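# Fold a flat cardboard box upright and grip its front wall

## Task

Starting from the flat cardboard box, raise its floor panel by folding it up off the back wall, then fold the front wall over beyond the floor. At the end the box must sit on its back wall (the narrow strip joining floor and lid), with the floor vertical and the front wall (the narrow strip on the far side of the floor) lying across the top. The right gripper must be gripping the box by that front wall, and no part of the box may stick out past the table edge.

## Robot and tools

Robot: two arms, left_arm and right_arm, each with six joints and a parallel gripper. Joint order inside each arm is always waist, shoulder, elbow, wrist pitch, wrist yaw, wrist roll. Stated joint ranges in radians: waist -2.618 to 3.054, shoulder 0.000 to 3.142, elbow 0.000 to 3.142, wrist pitch -1.571 to 1.571, wrist yaw -1.571 to 1.571, wrist roll -2.094 to 2.094. Real ends may differ by up to 0.059 rad; a target beyond that margin, and farther out than the current angle, gets the call refused. A result line "joint sent to its limit" means a joint was clipped at its true end.

Frames: the scene frame has its origin at table-top height midway between the arms, +x pointing out over the table, +z up, and left_arm on the +y side (not tied to image left/right). Calibrated bases: left_arm at (+0.003, +0.298, +0.012) m, right_arm at (-0.005, -0.342, +0.011) m, both nearly unrotated. Each gripper's end_effector_position (m) and end_effector_quat_wxyz are reported in that arm's own base frame, and can be off by a few centimetres. The fingers point along the gripper's +z and open along its y. Fixed cameras and the table use the scene frame.

A command row is always 14 plain numbers: left_arm's six joint angles then its opening, then right_arm's six angles then its opening. Joint numbers are absolute target angles in radians (not offsets). Opening runs -1 (closed) to +1 (fully open), also absolute.

execute_actions(actions, cameras): actions is a list of actions; each action is a table of 1 to 15 rows, one row per control step of 1/30 s; a table shorter than 15 repeats its last row to fill the action. An empty list just reports state and images. Each joint's target is kept within a lead of its measured angle (0.339 rad for waist, shoulder, elbow; 2.2 for the wrist joints), and if the targets would shift a gripper more than 200 mm, that arm's targets are pulled back, so far goals need several actions.

move(target, speed, blend, opening_speed, blocking, cameras): target is one 14-number row or a list of up to 15 such rows (waypoints), all absolute angles. All joints of both arms are interpolated together, so grippers trace curves; moves do not avoid obstacles or the other arm. speed is the top rate in rad/s for the joint with the longest travel, 0.01 to 12.57, default 0.5, one value or one per waypoint. blend (rad) rounds corners at intermediate waypoints. opening_speed (0.2 or more, per second on the -1..1 scale) ramps the gripper. blocking=false returns after about 0.5 s while the move continues; a new move replaces it. The result adds a "move:" line: done, off_target (resting more than 0.035 rad from target), moving, held, or fault, and limits=held if steps were withheld. done does not prove contact or no contact.

wait(seconds 0 to 10, cameras) lets time pass with commands held. stop(cameras) brakes a running move. zoom_image(camera, region) enlarges a part of the newest image from cam_high, cam_low, cam_left_wrist or cam_right_wrist; region is [x0, y0, x1, y1] in pixels, top-left origin, at most 504 by 504. show_instructions() shows the reference pages (here a cardboard box data card). finished_scene(scene) ends the current scene; pass the scene number printed at the end of results. It cannot be undone, so call it only when the box is in the final state and held.

Cameras: cam_high and cam_low are 504x504 fixed views; cam_left_wrist and cam_right_wrist are 896x504 wrist views. The cameras argument picks which images return: omitted or ["all"] gives all, [] gives none.

Reading results: Joint positions lists each arm's six angles (rad) plus finger gap in metres (0.093 fully open). Joint velocities may read "within noise". Joint targets shows what joints are currently driven toward; resend it to hold still. Tool commands gives current gripper commands; to leave a gripper alone, repeat its command, since 0 is a real half-open command. grip_measured is the gripper motor on the -1..1 scale: pads meet near -0.94, and an object of width w mm reads about -0.94 + 0.0208*w. Commanding about 0.24 below that reading grips a rigid flat object at full force (about 50 to 65 N per pad); keep sending the closing number to hold, and send well above the width reading to release. Joint torques (N m) include the arm's weight; positive means toward larger angles; the first three joints wrap at ±28. "joint command not followed" means the clearance check altered that arm's targets. Motor temperatures appear when they change noticeably; MOTOR HOT comes at 75 °C, a fault at 90 °C folds that arm away for the rest of the scene, and at 100 °C it goes limp. Holding loads, long reach and pushing into unreachable poses heat motors.

Cautions: do not let the box drop, fall off the table, or end past the edge. Avoid fast impacts, slamming, and strong pressing; faster moves and targets deep past contact hit and press harder. Never let the arms collide or a gripper close on the other arm's fingers. The bar under the bases, the plate behind it and the low rail are fixtures up to about 3 cm above the table and give no warning when touched. Friction and gear play can leave joints short of target, especially at long reach; small corrections may not move at all. Prefer smooth, economical motions.

Each tool is called after "Request:" by a JSON object that holds its "name" and its "arguments", one argument or row to a line.

Reference images:

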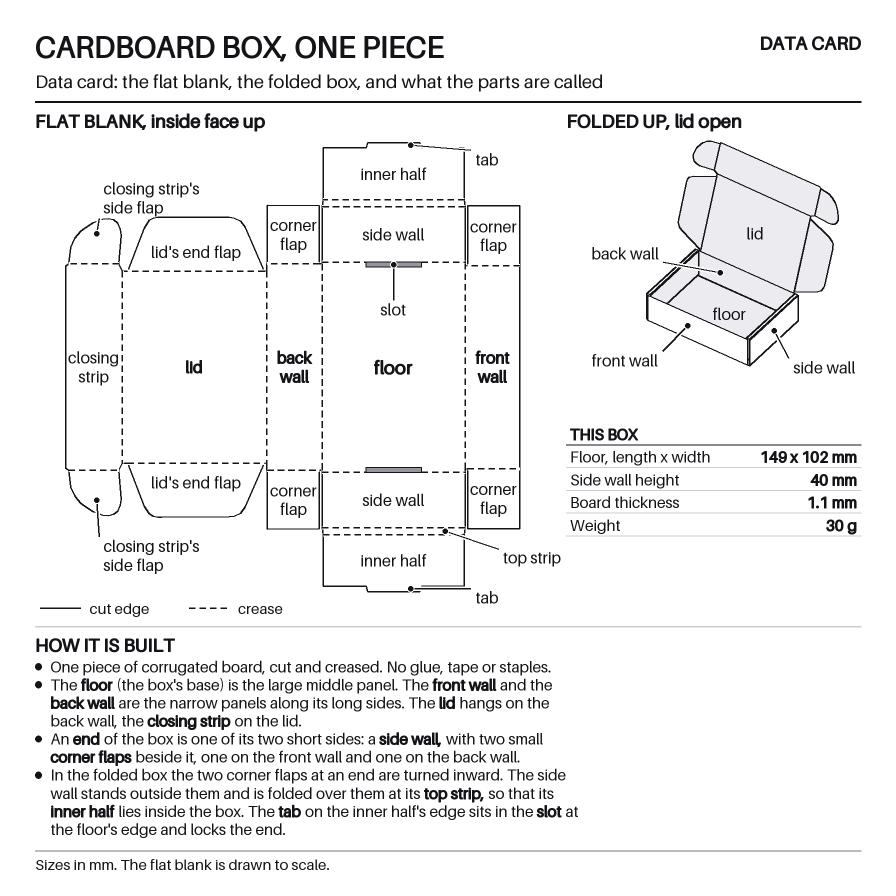

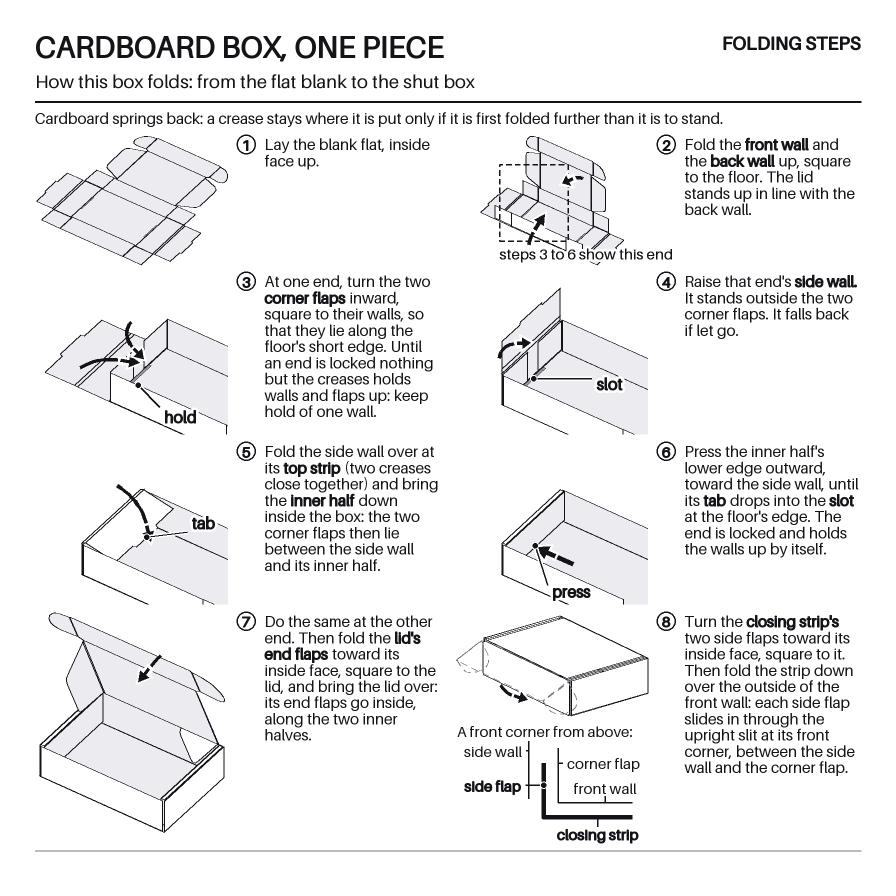

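## Session

Request:
{"name": "execute_actions", "arguments": {
  "actions": []
}}

Scene clock: 0.00 s.
left_arm: end_effector_position=(+0.3780, +0.0030, +0.3952) grip_measured=+1.000 end_effector_quat_wxyz=(+0.700, -0.002, +0.714, +0.005) | right_arm: end_effector_position=(+0.3778, -0.0032, +0.3955) grip_measured=+1.000 end_effector_quat_wxyz=(+0.701, +0.005, +0.713, -0.002)
Joint positions: left_arm=[0.006 1.055 1.041 -0.005 -0.004 0.005 0.093] | right_arm=[-0.006 1.055 1.041 -0.004 0.004 0.004 0.093]
Joint velocities: within noise
Joint torques (N m): no reading
Motor temperatures (°C): left_arm=[22 25 26 24 23 23 21] | right_arm=[21 28 25 24 22 23 22]
Heat: left arm: 26 °C; right arm: 28 °C.
Joint targets: left_arm=[0.006 1.057 1.048 -0.012 -0.003 0.005] | right_arm=[-0.005 1.050 1.050 -0.007 0.002 0.004]
Tool commands: left_gripper/opening=+1.0 right_gripper/opening=+1.0

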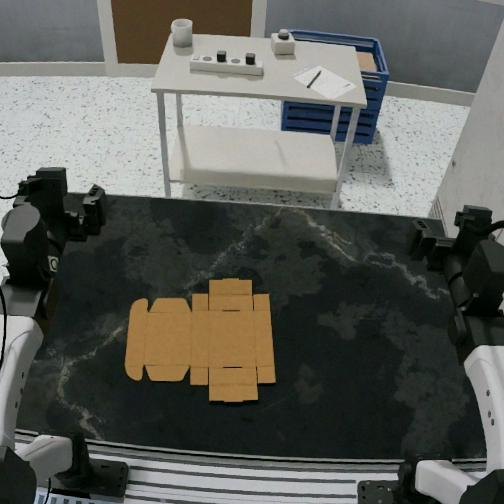

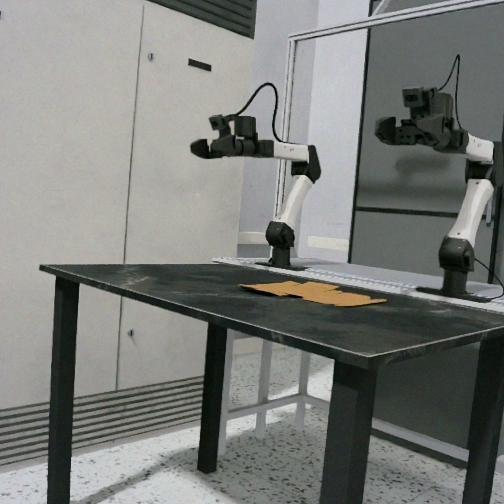

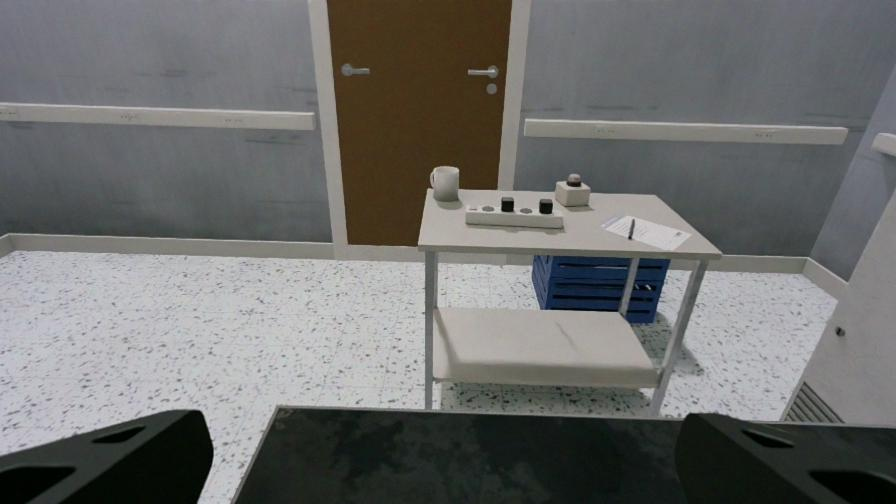

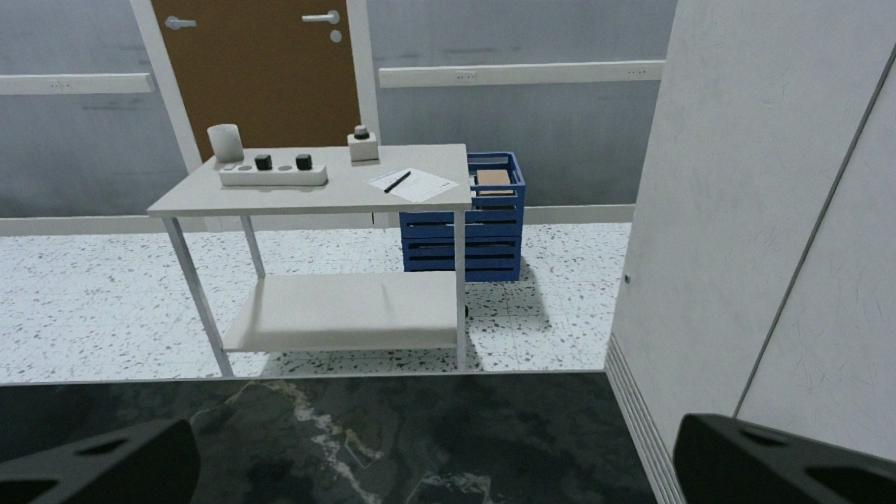

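Request:
{"name": "zoom_image", "arguments": {
  "camera": "cam_high",
  "region": [110, 260, 290, 420]
}}

Request:
{"name": "zoom_image", "arguments": {
  "camera": "cam_low",
  "region": [220, 240, 400, 360]
}}

Scaled by 2.800 (camera's finer frame: 720x720).

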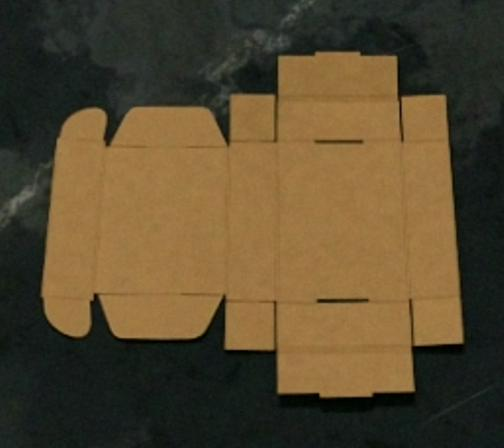

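Scaled by 2.800 (camera's finer frame: 720x720).

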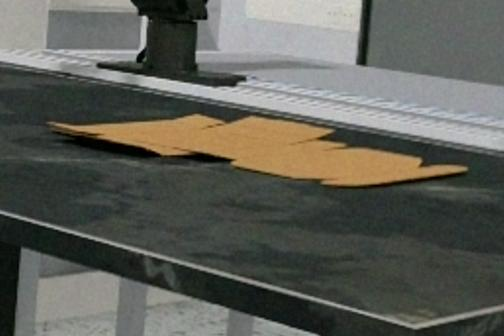

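Request:
{"name": "move", "arguments": {
  "target": [0.006,1.057,1.048,-0.012,-0.003,0.005,1,0.35,1.05,1.05,-0.8,0.0,0.0,1],
  "speed": 1.2,
  "cameras": ["cam_right_wrist","cam_high"]
}}

Request:
{"name": "move", "arguments": {
  "target": [0.006,1.057,1.048,-0.012,-0.003,0.005,1,0.35,1.05,0.75,-0.8,0.0,0.0,1],
  "speed": 1.2,
  "cameras": ["cam_right_wrist"]
}}

Scene clock: 11.30 s.
left_arm: end_effector_position=(+0.3780, +0.0030, +0.3952) grip_measured=+1.000 end_effector_quat_wxyz=(+0.700, -0.005, +0.714, +0.002) | right_arm: end_effector_position=(+0.2910, +0.1033, +0.2304) grip_measured=+1.000 end_effector_quat_wxyz=(+0.383, -0.158, +0.908, +0.064)
Joint positions: left_arm=[0.006 1.055 1.041 -0.005 -0.004 -0.004 0.093] | right_arm=[0.343 1.055 1.041 -0.761 0.004 -0.004 0.093]
Joint torques (N m): left_arm=[-0.1 -3.17 7.91 2.12 0 0.07] | right_arm=[1.16 -4.52 7.86 1.3 0.02 -0.06]
Heat: left arm: 28 °C; right arm: 28 °C.
Joint targets: left_arm=[0.006 1.057 1.048 -0.012 -0.003 -0.004] | right_arm=[0.350 1.050 1.050 -0.801 0.000 -0.008]
move: off_target (right_arm); right_arm: the wrist pitch is farthest, 0.039 rad from its target
Images, in order (width x height): cam_high 504x504, cam_right_wrist 896x504.

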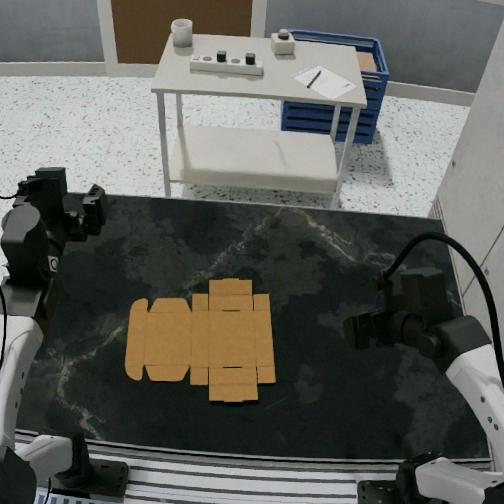

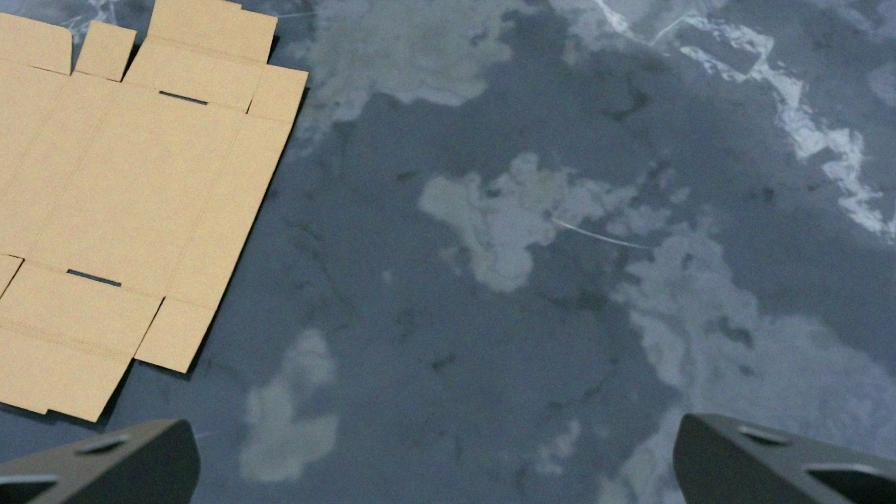

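Scene clock: 12.03 s.
left_arm: end_effector_position=(+0.3780, +0.0030, +0.3952) grip_measured=+1.000 end_effector_quat_wxyz=(+0.700, -0.005, +0.714, +0.002) | right_arm: end_effector_position=(+0.2415, +0.0856, +0.1156) grip_measured=+1.000 end_effector_quat_wxyz=(+0.242, -0.167, +0.955, +0.039)
Joint positions: left_arm=[0.006 1.055 1.041 -0.005 -0.004 -0.004 0.093] | right_arm=[0.343 1.053 0.757 -0.781 0.004 -0.004 0.093]
Joint torques (N m): left_arm=[-0.18 -3.14 7.9 2.12 0.03 0.17] | right_arm=[1.17 -4.1 6.35 1.1 0.03 0.02]
Heat: left arm: 28 °C; right arm: 28 °C.
Joint targets: left_arm=[0.006 1.057 1.048 -0.012 -0.003 0.005] | right_arm=[0.350 1.050 0.749 -0.799 0.000 0.000]
move: done

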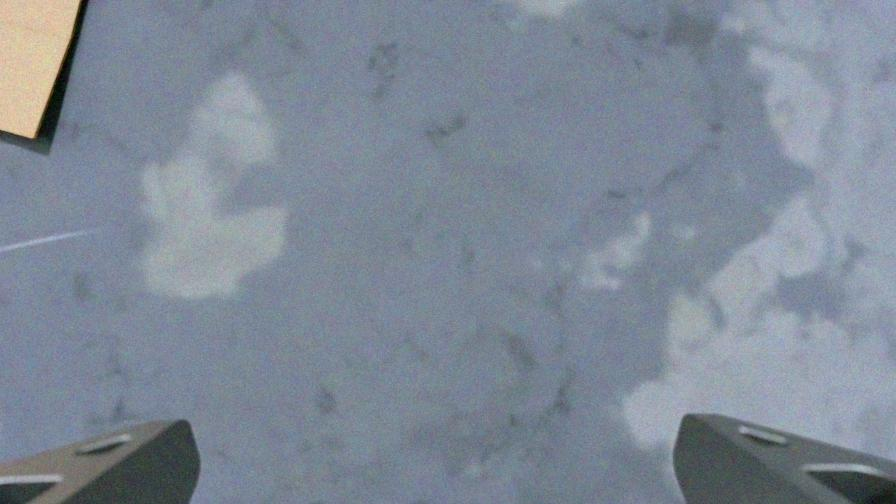

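Request:
{"name": "move", "arguments": {
  "target": [0.006,1.057,1.048,-0.012,-0.003,0.005,1,0.70,1.60,0.5,0.4,0.0,1.57,-0.4],
  "speed": 1.2,
  "cameras": ["cam_right_wrist","cam_low","cam_high"]
}}

Scene clock: 36.97 s.
left_arm: end_effector_position=(+0.3780, +0.0030, +0.3952) grip_measured=+1.000 end_effector_quat_wxyz=(+0.700, -0.005, +0.714, +0.002) | right_arm: end_effector_position=(+0.2906, +0.2417, +0.0348) grip_measured=-0.398 end_effector_quat_wxyz=(+0.178, +0.384, +0.822, +0.381)
Joint positions: left_arm=[0.006 1.055 1.041 -0.005 -0.004 -0.004 0.093] | right_arm=[0.692 1.581 0.512 0.365 -0.005 1.567 0.026]
Joint torques (N m): left_arm=[-0.13 -3.15 7.9 2.11 0.01 0.16] | right_arm=[1.32 -6 4.68 2.18 0.06 0.07]
Motor temperatures (°C): left_arm=[22 25 31 31 23 22 21] | right_arm=[21 29 29 27 22 23 21]
Heat: left arm: 31 °C; right arm: 29 °C.
Joint targets: left_arm=[0.006 1.057 1.048 -0.012 -0.003 0.005] | right_arm=[0.700 1.601 0.500 0.399 -0.009 1.578]
move: done
Images, in order (width x height): cam_high 504x504, cam_low 504x504, cam_right_wrist 896x504.

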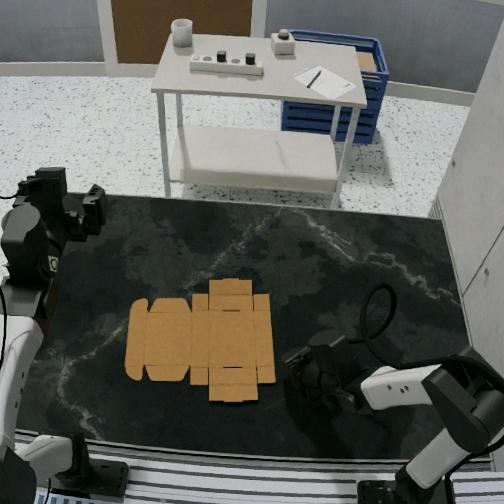

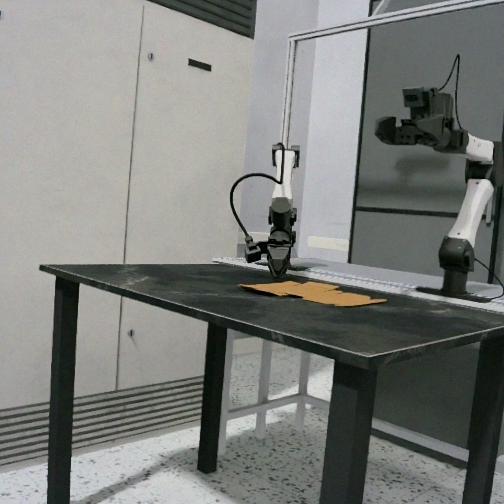

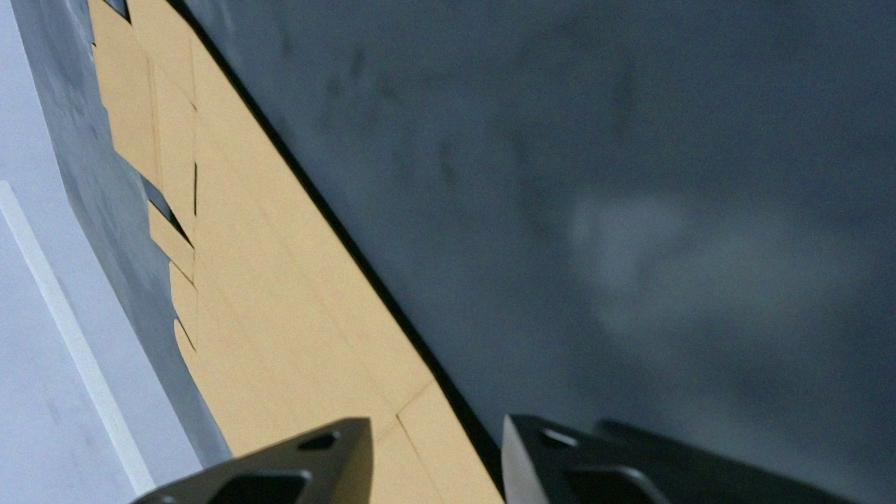

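Request:
{"name": "move", "arguments": {
  "target": [0.006,1.057,1.048,-0.012,-0.003,0.005,1,0.742,1.945,0.38,1.125,0.0,1.57,-0.65],
  "speed": 0.8,
  "cameras": ["cam_right_wrist","cam_low"]
}}

Request:
{"name": "zoom_image", "arguments": {
  "camera": "cam_low",
  "region": [210, 220, 340, 320]
}}

Scene clock: 41.53 s.
left_arm: end_effector_position=(+0.3780, +0.0030, +0.3952) grip_measured=+1.000 end_effector_quat_wxyz=(+0.700, -0.005, +0.714, +0.002) | right_arm: end_effector_position=(+0.3040, +0.2668, +0.0278) grip_measured=-0.649 end_effector_quat_wxyz=(+0.233, +0.344, +0.758, +0.503)
Joint positions: left_arm=[0.006 1.055 1.041 -0.005 -0.004 -0.004 0.093] | right_arm=[0.725 1.909 0.392 1.122 0.012 1.569 0.014]
Joint torques (N m): left_arm=[-0.16 -3.17 7.83 2.12 0.01 0.19] | right_arm=[2.1 -5.68 2.73 2.16 0.07 -0.04]
Heat: left arm: 31 °C; right arm: 29 °C.
Joint targets: left_arm=[0.006 1.057 1.048 -0.012 -0.003 0.005] | right_arm=[0.742 1.944 0.381 1.126 0.009 1.571]
move: off_target (right_arm); right_arm: the shoulder is farthest, 0.036 rad from its target
Images, in order (width x height): cam_low 504x504, cam_right_wrist 896x504.

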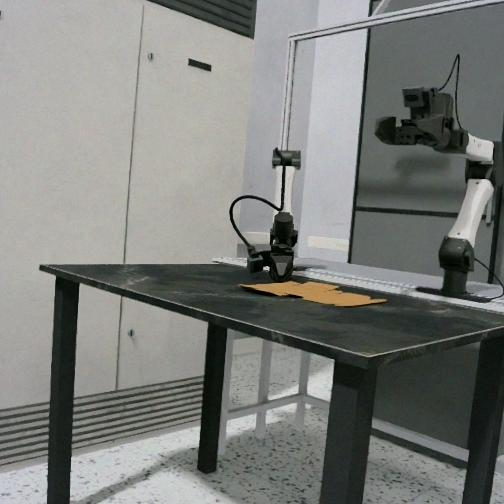

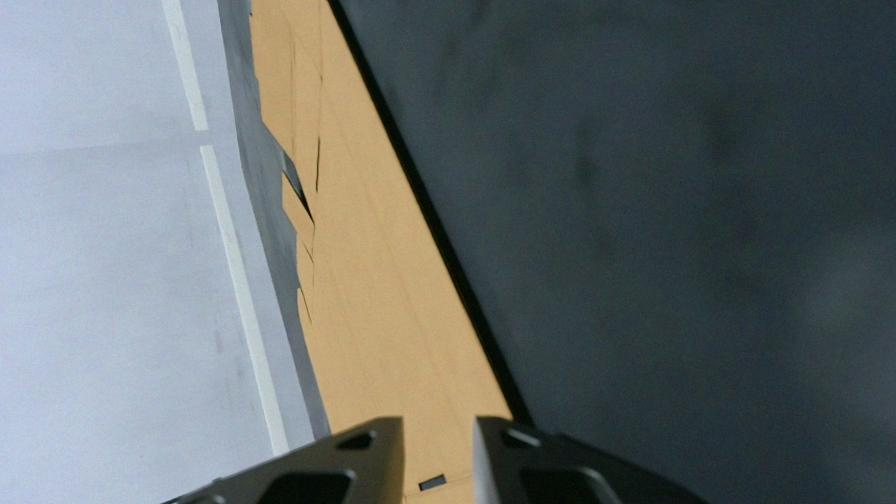

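Scaled by 3.877 (camera's finer frame: 720x720).

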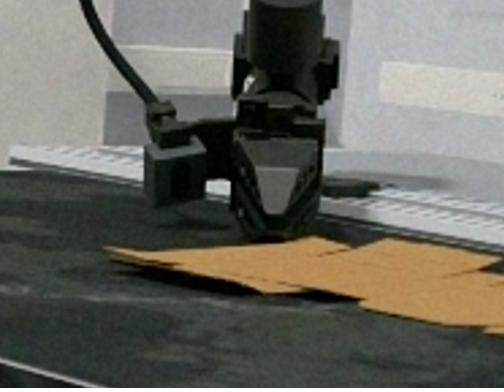

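Request:
{"name": "move", "arguments": {
  "target": [0.006,1.057,1.048,-0.012,-0.003,0.005,1,0.755,1.985,0.297,1.215,0.0,1.57,-0.65],
  "speed": 0.3,
  "cameras": ["cam_right_wrist","cam_low"]
}}

Request:
{"name": "zoom_image", "arguments": {
  "camera": "cam_low",
  "region": [210, 220, 340, 320]
}}

Scene clock: 43.93 s.
left_arm: end_effector_position=(+0.3780, +0.0030, +0.3952) grip_measured=+1.000 end_effector_quat_wxyz=(+0.700, -0.005, +0.714, +0.002) | right_arm: end_effector_position=(+0.2913, +0.2636, +0.0274) grip_measured=-0.649 end_effector_quat_wxyz=(+0.237, +0.330, +0.752, +0.518)
Joint positions: left_arm=[0.006 1.055 1.041 -0.005 -0.004 -0.004 0.093] | right_arm=[0.741 1.941 0.331 1.252 0.012 1.56 0.014]
Joint torques (N m): left_arm=[-0.1 -3.11 7.86 2.1 -0.03 0.17] | right_arm=[1.92 -4.49 0.47 1.71 -0.04 -0.05]
Heat: left arm: 31 °C; right arm: 29 °C.
Joint targets: left_arm=[0.006 1.057 1.048 -0.012 -0.003 0.005] | right_arm=[0.755 1.986 0.297 1.215 0.000 1.561]
move: off_target (right_arm); right_arm: the shoulder is farthest, 0.044 rad from its target
Images, in order (width x height): cam_low 504x504, cam_right_wrist 896x504.

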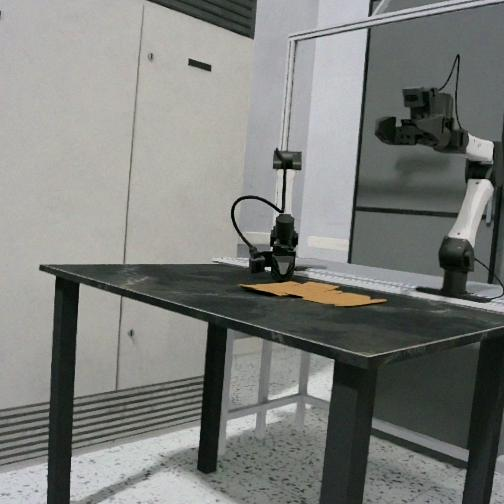

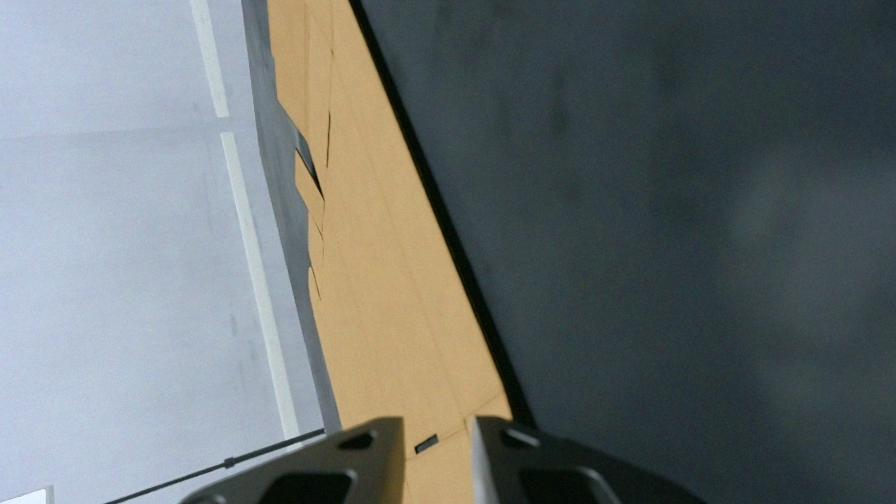

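Scaled by 3.877 (camera's finer frame: 720x720).

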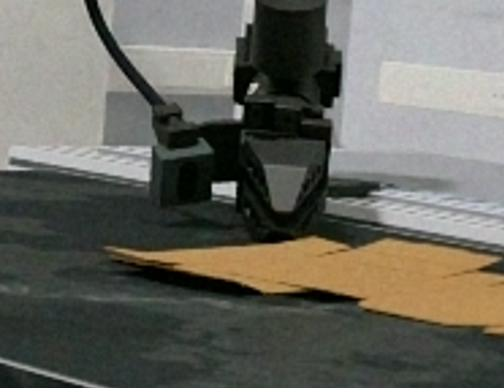

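Request:
{"name": "move", "arguments": {
  "target": [
    [0.006,1.057,1.048,-0.012,-0.003,0.005,1,0.70,1.60,0.482,0.53,0.0,1.57,-0.65],
    [0.006,1.057,1.048,-0.012,-0.003,0.005,1,0.67,1.80,0.433,0.76,0.0,1.57,-0.65]
  ],
  "speed": 0.6,
  "cameras": ["cam_right_wrist","cam_low"]
}}

Request:
{"name": "zoom_image", "arguments": {
  "camera": "cam_low",
  "region": [210, 220, 340, 320]
}}

Scene clock: 49.07 s.
left_arm: end_effector_position=(+0.3780, +0.0030, +0.3952) grip_measured=+1.000 end_effector_quat_wxyz=(+0.700, -0.005, +0.714, +0.002) | right_arm: end_effector_position=(+0.3077, +0.2493, +0.0234) grip_measured=-0.650 end_effector_quat_wxyz=(+0.209, +0.376, +0.789, +0.439)
Joint positions: left_arm=[0.006 1.055 1.041 -0.005 -0.004 -0.004 0.093] | right_arm=[0.681 1.76 0.446 0.76 0 1.57 0.014]
Joint torques (N m): left_arm=[-0.13 -3.19 7.91 2.08 0.01 0.17] | right_arm=[-0.05 -4.9 3.56 2 0.01 0.02]
Heat: left arm: 32 °C; right arm: 29 °C.
Joint targets: left_arm=[0.006 1.057 1.048 -0.012 -0.003 0.005] | right_arm=[0.674 1.799 0.433 0.760 -0.009 1.579]
move: off_target (right_arm); right_arm: the shoulder is farthest, 0.040 rad from its target
Images, in order (width x height): cam_low 504x504, cam_right_wrist 896x504.

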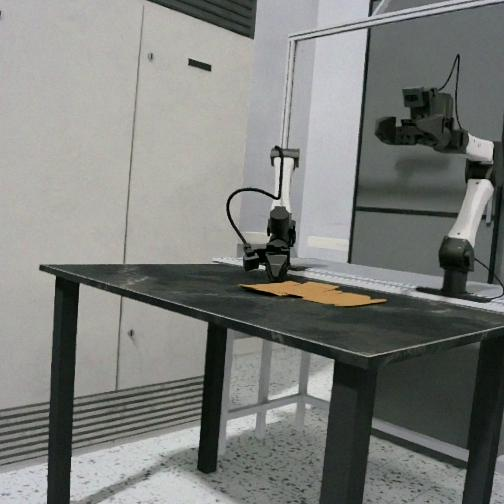

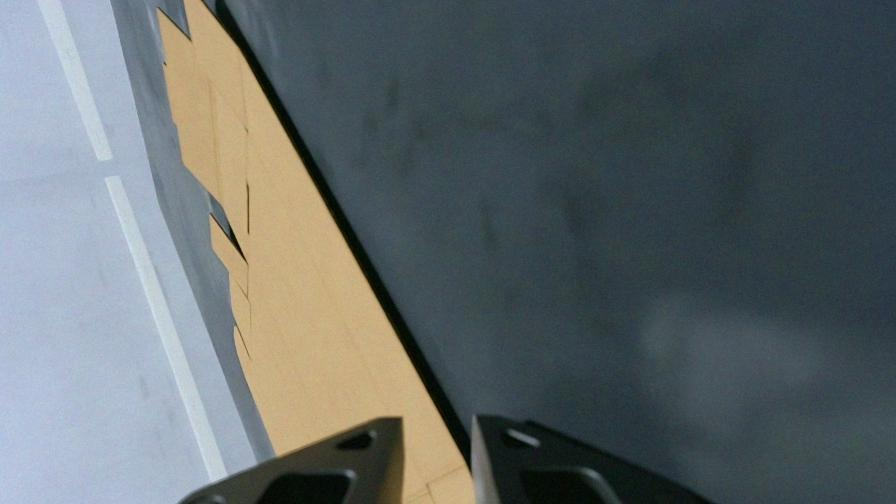

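Scaled by 3.877 (camera's finer frame: 720x720).

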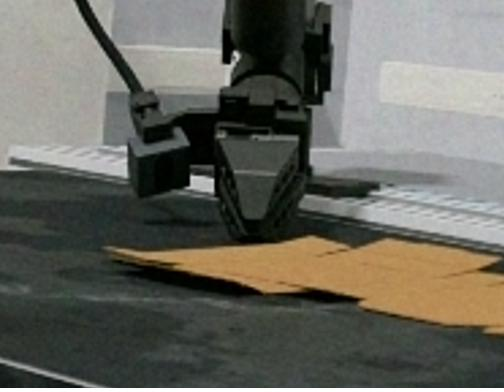

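Request:
{"name": "move", "arguments": {
  "target": [0.006,1.057,1.048,-0.012,-0.003,0.005,1,0.65,1.82,0.385,0.79,0.0,1.57,-0.65],
  "speed": 0.3,
  "cameras": ["cam_right_wrist","cam_low"]
}}

Request:
{"name": "zoom_image", "arguments": {
  "camera": "cam_low",
  "region": [210, 220, 340, 320]
}}

Scene clock: 52.57 s.
left_arm: end_effector_position=(+0.3780, +0.0030, +0.3952) grip_measured=+1.000 end_effector_quat_wxyz=(+0.700, -0.005, +0.714, +0.002) | right_arm: end_effector_position=(+0.3060, +0.2481, +0.0240) grip_measured=-0.650 end_effector_quat_wxyz=(+0.212, +0.371, +0.781, +0.456)
Joint positions: left_arm=[0.006 1.055 1.041 -0.005 -0.004 -0.004 0.093] | right_arm=[0.675 1.78 0.414 0.849 -0.016 1.57 0.014]
Joint torques (N m): left_arm=[-0.17 -3.19 7.88 2.1 0 0.17] | right_arm=[-0.81 -4.74 2.14 1.35 0.23 -0.06]
Heat: left arm: 32 °C; right arm: 30 °C.
Joint targets: left_arm=[0.006 1.057 1.048 -0.012 -0.003 0.005] | right_arm=[0.660 1.820 0.385 0.789 -0.001 1.570]
move: off_target (right_arm); right_arm: the wrist pitch is farthest, 0.059 rad from its target
Images, in order (width x height): cam_low 504x504, cam_right_wrist 896x504.

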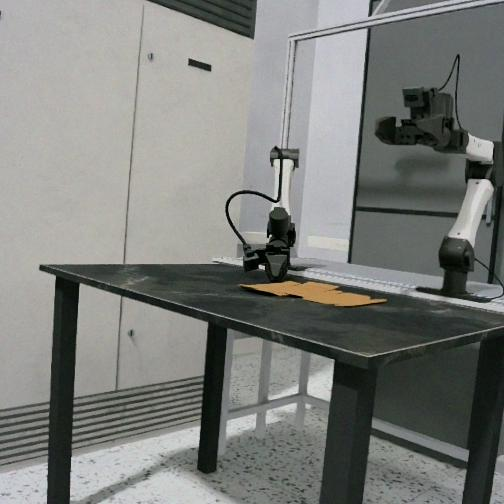

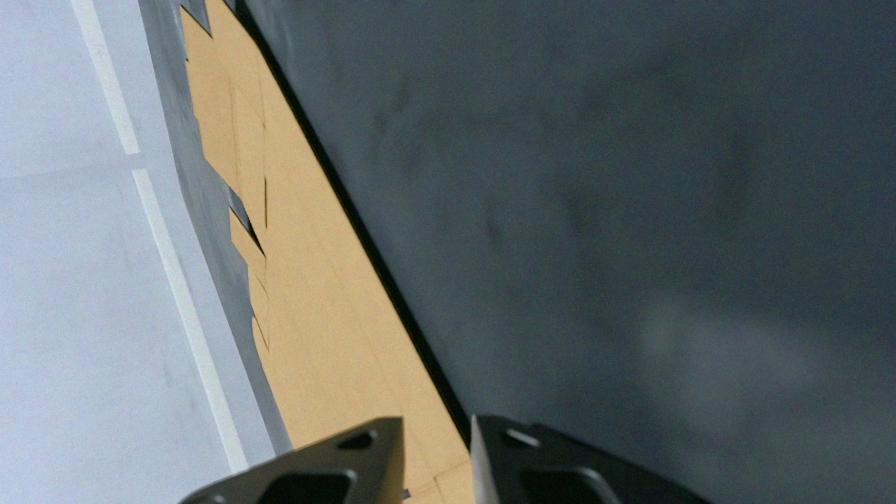

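Scaled by 3.877 (camera's finer frame: 720x720).

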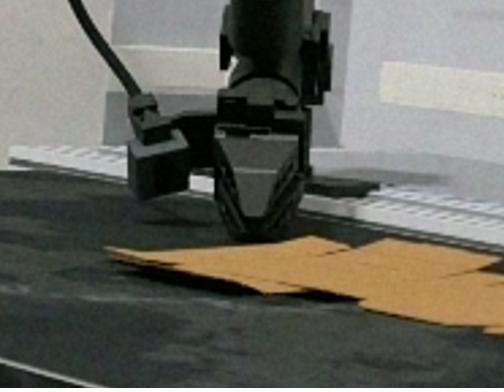

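Request:
{"name": "move", "arguments": {
  "target": [
    [0.006,1.057,1.048,-0.012,-0.003,0.005,1,0.65,1.60,0.52,0.5,0.0,1.57,-0.65],
    [0.006,1.057,1.048,-0.012,-0.003,0.005,1,0.45,1.7,1.5,-0.8,0.2,0.8,-0.5],
    [0.006,1.057,1.048,-0.012,-0.003,0.005,1,0.367,2.12,1.67,-0.986,0.416,0.30,-0.5]
  ],
  "speed": 0.9,
  "cameras": ["cam_right_wrist","cam_low"]
}}

Request:
{"name": "zoom_image", "arguments": {
  "camera": "cam_low",
  "region": [210, 220, 340, 320]
}}

Scene clock: 63.63 s.
left_arm: end_effector_position=(+0.3780, +0.0030, +0.3952) grip_measured=+1.000 end_effector_quat_wxyz=(+0.700, -0.005, +0.714, +0.002) | right_arm: end_effector_position=(+0.4316, +0.0887, +0.0612) grip_measured=-0.501 end_effector_quat_wxyz=(+0.136, -0.009, +0.977, -0.161)
Joint positions: left_arm=[0.006 1.055 1.041 -0.005 -0.004 -0.004 0.093] | right_arm=[0.351 2.099 1.644 -0.957 0.397 0.3 0.021]
Joint torques (N m): left_arm=[-0.17 -3.04 7.88 2.11 0 0.17] | right_arm=[0.75 -12.49 8.29 0.29 0.56 -0.07]
Heat: left arm: 33 °C; right arm: 30 °C.
Joint targets: left_arm=[0.006 1.057 1.048 -0.012 -0.003 0.005] | right_arm=[0.353 2.121 1.670 -0.986 0.416 0.290]
move: done; target 2's new numbers were sent with right_arm's wrist pitch 0.038 rad from that target
Images, in order (width x height): cam_low 504x504, cam_right_wrist 896x504.

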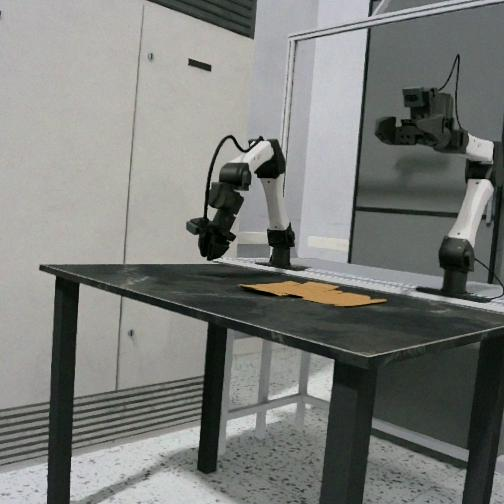

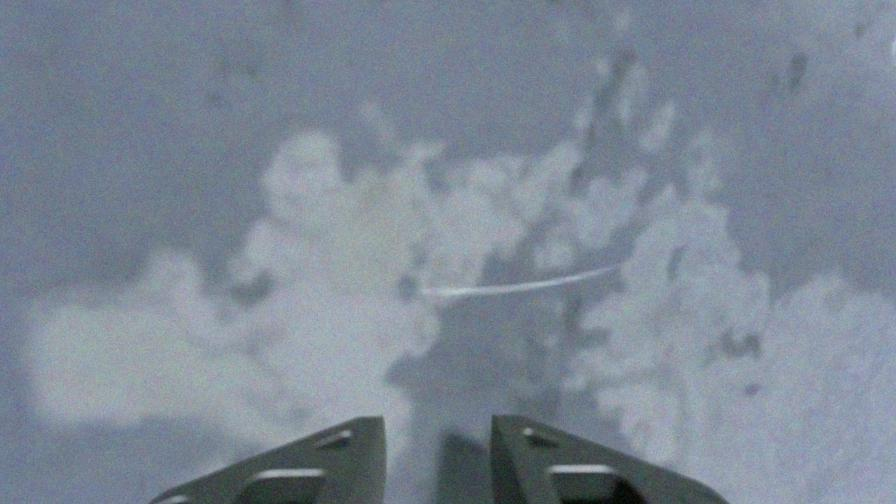

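Scaled by 3.877 (camera's finer frame: 720x720).

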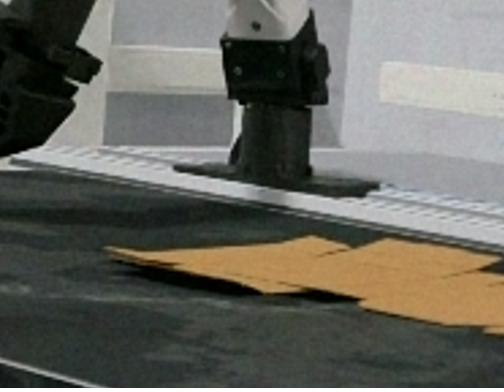

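Request:
{"name": "move", "arguments": {
  "target": [0.006,1.057,1.048,-0.012,-0.003,0.005,1,0.40,2.12,1.68,-1.0,-0.416,0.30,-0.5],
  "speed": 0.8,
  "cameras": ["cam_right_wrist","cam_low"]
}}

Request:
{"name": "zoom_image", "arguments": {
  "camera": "cam_low",
  "region": [190, 220, 320, 320]
}}

Scene clock: 66.97 s.
left_arm: end_effector_position=(+0.3780, +0.0030, +0.3952) grip_measured=+1.000 end_effector_quat_wxyz=(+0.700, -0.005, +0.714, +0.002) | right_arm: end_effector_position=(+0.3782, +0.2238, +0.0620) grip_measured=-0.501 end_effector_quat_wxyz=(+0.005, -0.054, +0.978, +0.204)
Joint positions: left_arm=[0.006 1.055 1.041 -0.005 -0.004 -0.004 0.093] | right_arm=[0.391 2.099 1.652 -0.971 -0.382 0.309 0.021]
Joint torques (N m): left_arm=[-0.16 -3.1 7.91 2.12 -0.01 0.18] | right_arm=[1.44 -12.63 8.4 0.28 -0.4 -0.02]
Heat: left arm: 33 °C; right arm: 31 °C.
Joint targets: left_arm=[0.006 1.057 1.048 -0.012 -0.003 0.005] | right_arm=[0.400 2.120 1.679 -0.999 -0.406 0.310]
move: done
Images, in order (width x height): cam_low 504x504, cam_right_wrist 896x504.

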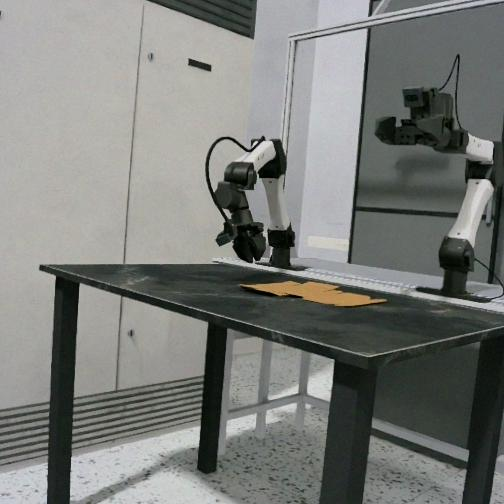

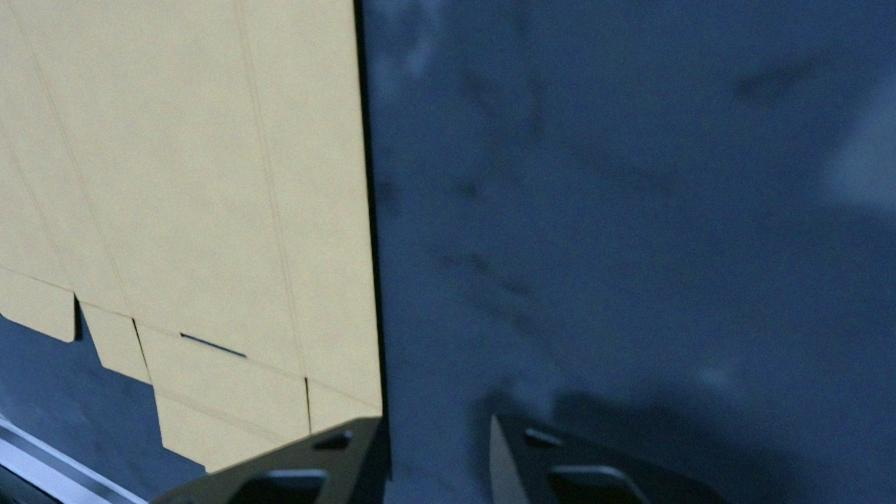

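Scaled by 3.877 (camera's finer frame: 720x720).

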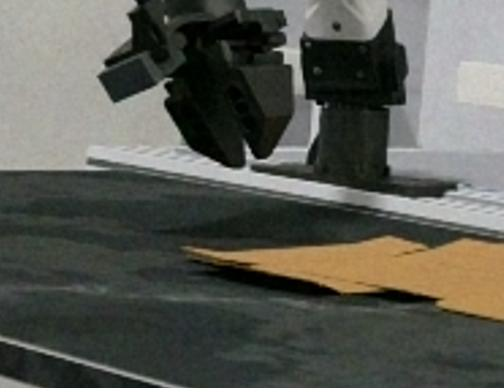

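Request:
{"name": "move", "arguments": {
  "target": [0.006,1.057,1.048,-0.012,-0.003,0.005,1,0.40,2.205,1.582,-0.84,-0.43,0.30,-0.2],
  "speed": 0.3,
  "cameras": ["cam_right_wrist","cam_low"]
}}

Request:
{"name": "zoom_image", "arguments": {
  "camera": "cam_low",
  "region": [190, 220, 320, 320]
}}

Scene clock: 70.87 s.
left_arm: end_effector_position=(+0.3780, +0.0030, +0.3952) grip_measured=+1.000 end_effector_quat_wxyz=(+0.700, -0.005, +0.714, +0.002) | right_arm: end_effector_position=(+0.3801, +0.2287, +0.0187) grip_measured=-0.201 end_effector_quat_wxyz=(-0.007, -0.053, +0.976, +0.212)
Joint positions: left_arm=[0.006 1.055 1.041 -0.005 -0.004 -0.004 0.093] | right_arm=[0.391 2.177 1.593 -0.853 -0.407 0.309 0.036]
Joint torques (N m): left_arm=[-0.17 -3.14 7.82 2.11 0.02 0.15] | right_arm=[1.4 -12.49 5.19 0.69 -0.43 -0.11]
Heat: left arm: 33 °C; right arm: 32 °C.
Joint targets: left_arm=[0.006 1.057 1.048 -0.012 -0.003 0.005] | right_arm=[0.400 2.204 1.583 -0.841 -0.430 0.300]
move: done
Images, in order (width x height): cam_low 504x504, cam_right_wrist 896x504.

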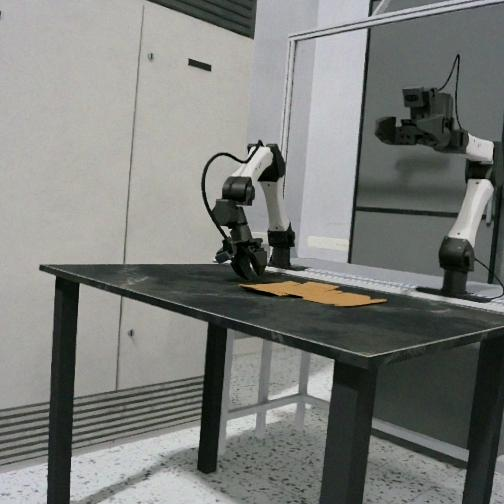

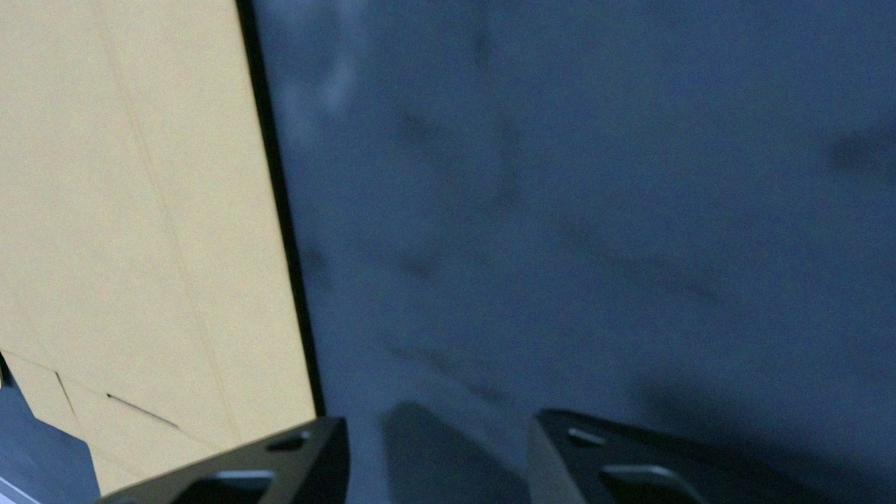

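Scaled by 3.877 (camera's finer frame: 720x720).

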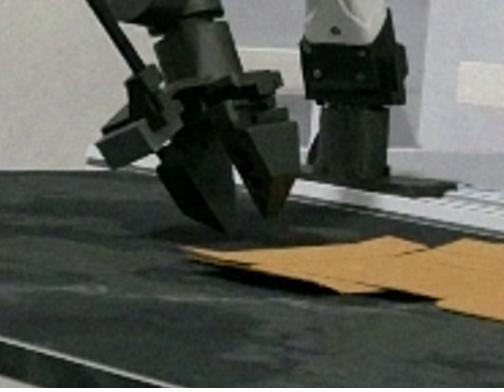

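Request:
{"name": "move", "arguments": {
  "target": [
    [0.006,1.057,1.048,-0.012,-0.003,0.005,1,0.40,2.225,1.582,-0.82,-0.43,0.30,-0.2],
    [0.006,1.057,1.048,-0.012,-0.003,0.005,1,0.465,2.23,1.592,-0.82,-0.43,0.32,-0.2]
  ],
  "speed": 0.15,
  "cameras": ["cam_right_wrist","cam_low"]
}}

Request:
{"name": "zoom_image", "arguments": {
  "camera": "cam_low",
  "region": [190, 220, 320, 320]
}}

Scene clock: 73.27 s.
left_arm: end_effector_position=(+0.3780, +0.0030, +0.3952) grip_measured=+1.000 end_effector_quat_wxyz=(+0.700, -0.005, +0.714, +0.002) | right_arm: end_effector_position=(+0.3649, +0.2587, +0.0132) grip_measured=-0.201 end_effector_quat_wxyz=(-0.013, -0.091, +0.972, +0.214)
Joint positions: left_arm=[0.006 1.055 1.041 -0.005 -0.004 -0.004 0.093] | right_arm=[0.466 2.193 1.593 -0.83 -0.41 0.309 0.036]
Joint torques (N m): left_arm=[-0.1 -3.03 7.87 2.11 -0.01 0.16] | right_arm=[1.14 -11.62 5.91 0.68 -0.39 0.07]
Heat: left arm: 33 °C; right arm: 32 °C.
Joint targets: left_arm=[0.006 1.057 1.048 -0.012 -0.003 0.005] | right_arm=[0.472 2.230 1.592 -0.820 -0.430 0.320]
move: off_target (right_arm); right_arm: the shoulder is farthest, 0.037 rad from its target
Images, in order (width x height): cam_low 504x504, cam_right_wrist 896x504.

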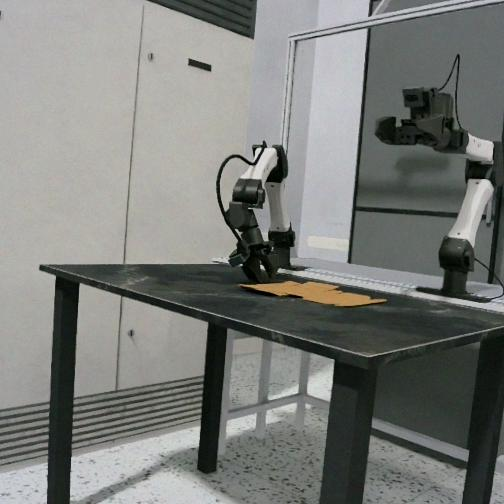

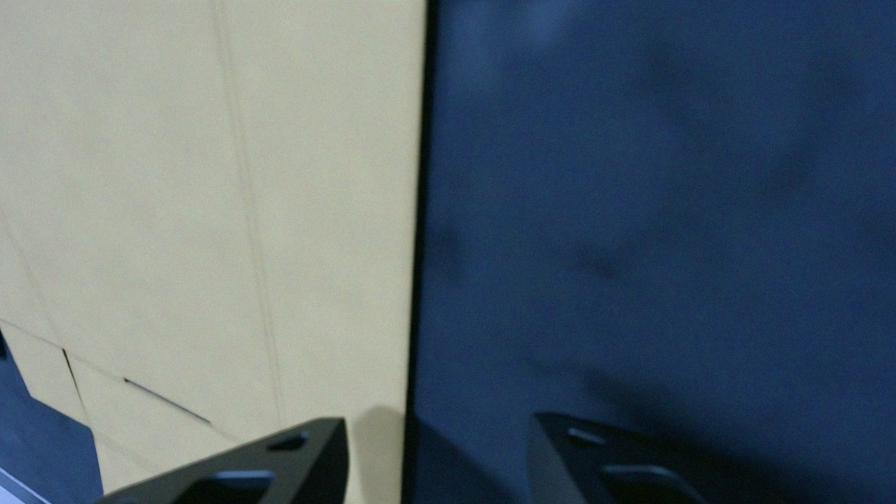

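Scaled by 3.877 (camera's finer frame: 720x720).

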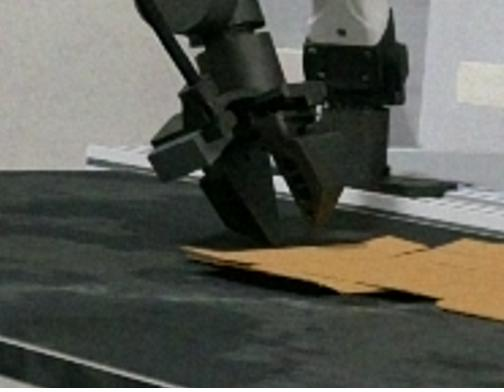

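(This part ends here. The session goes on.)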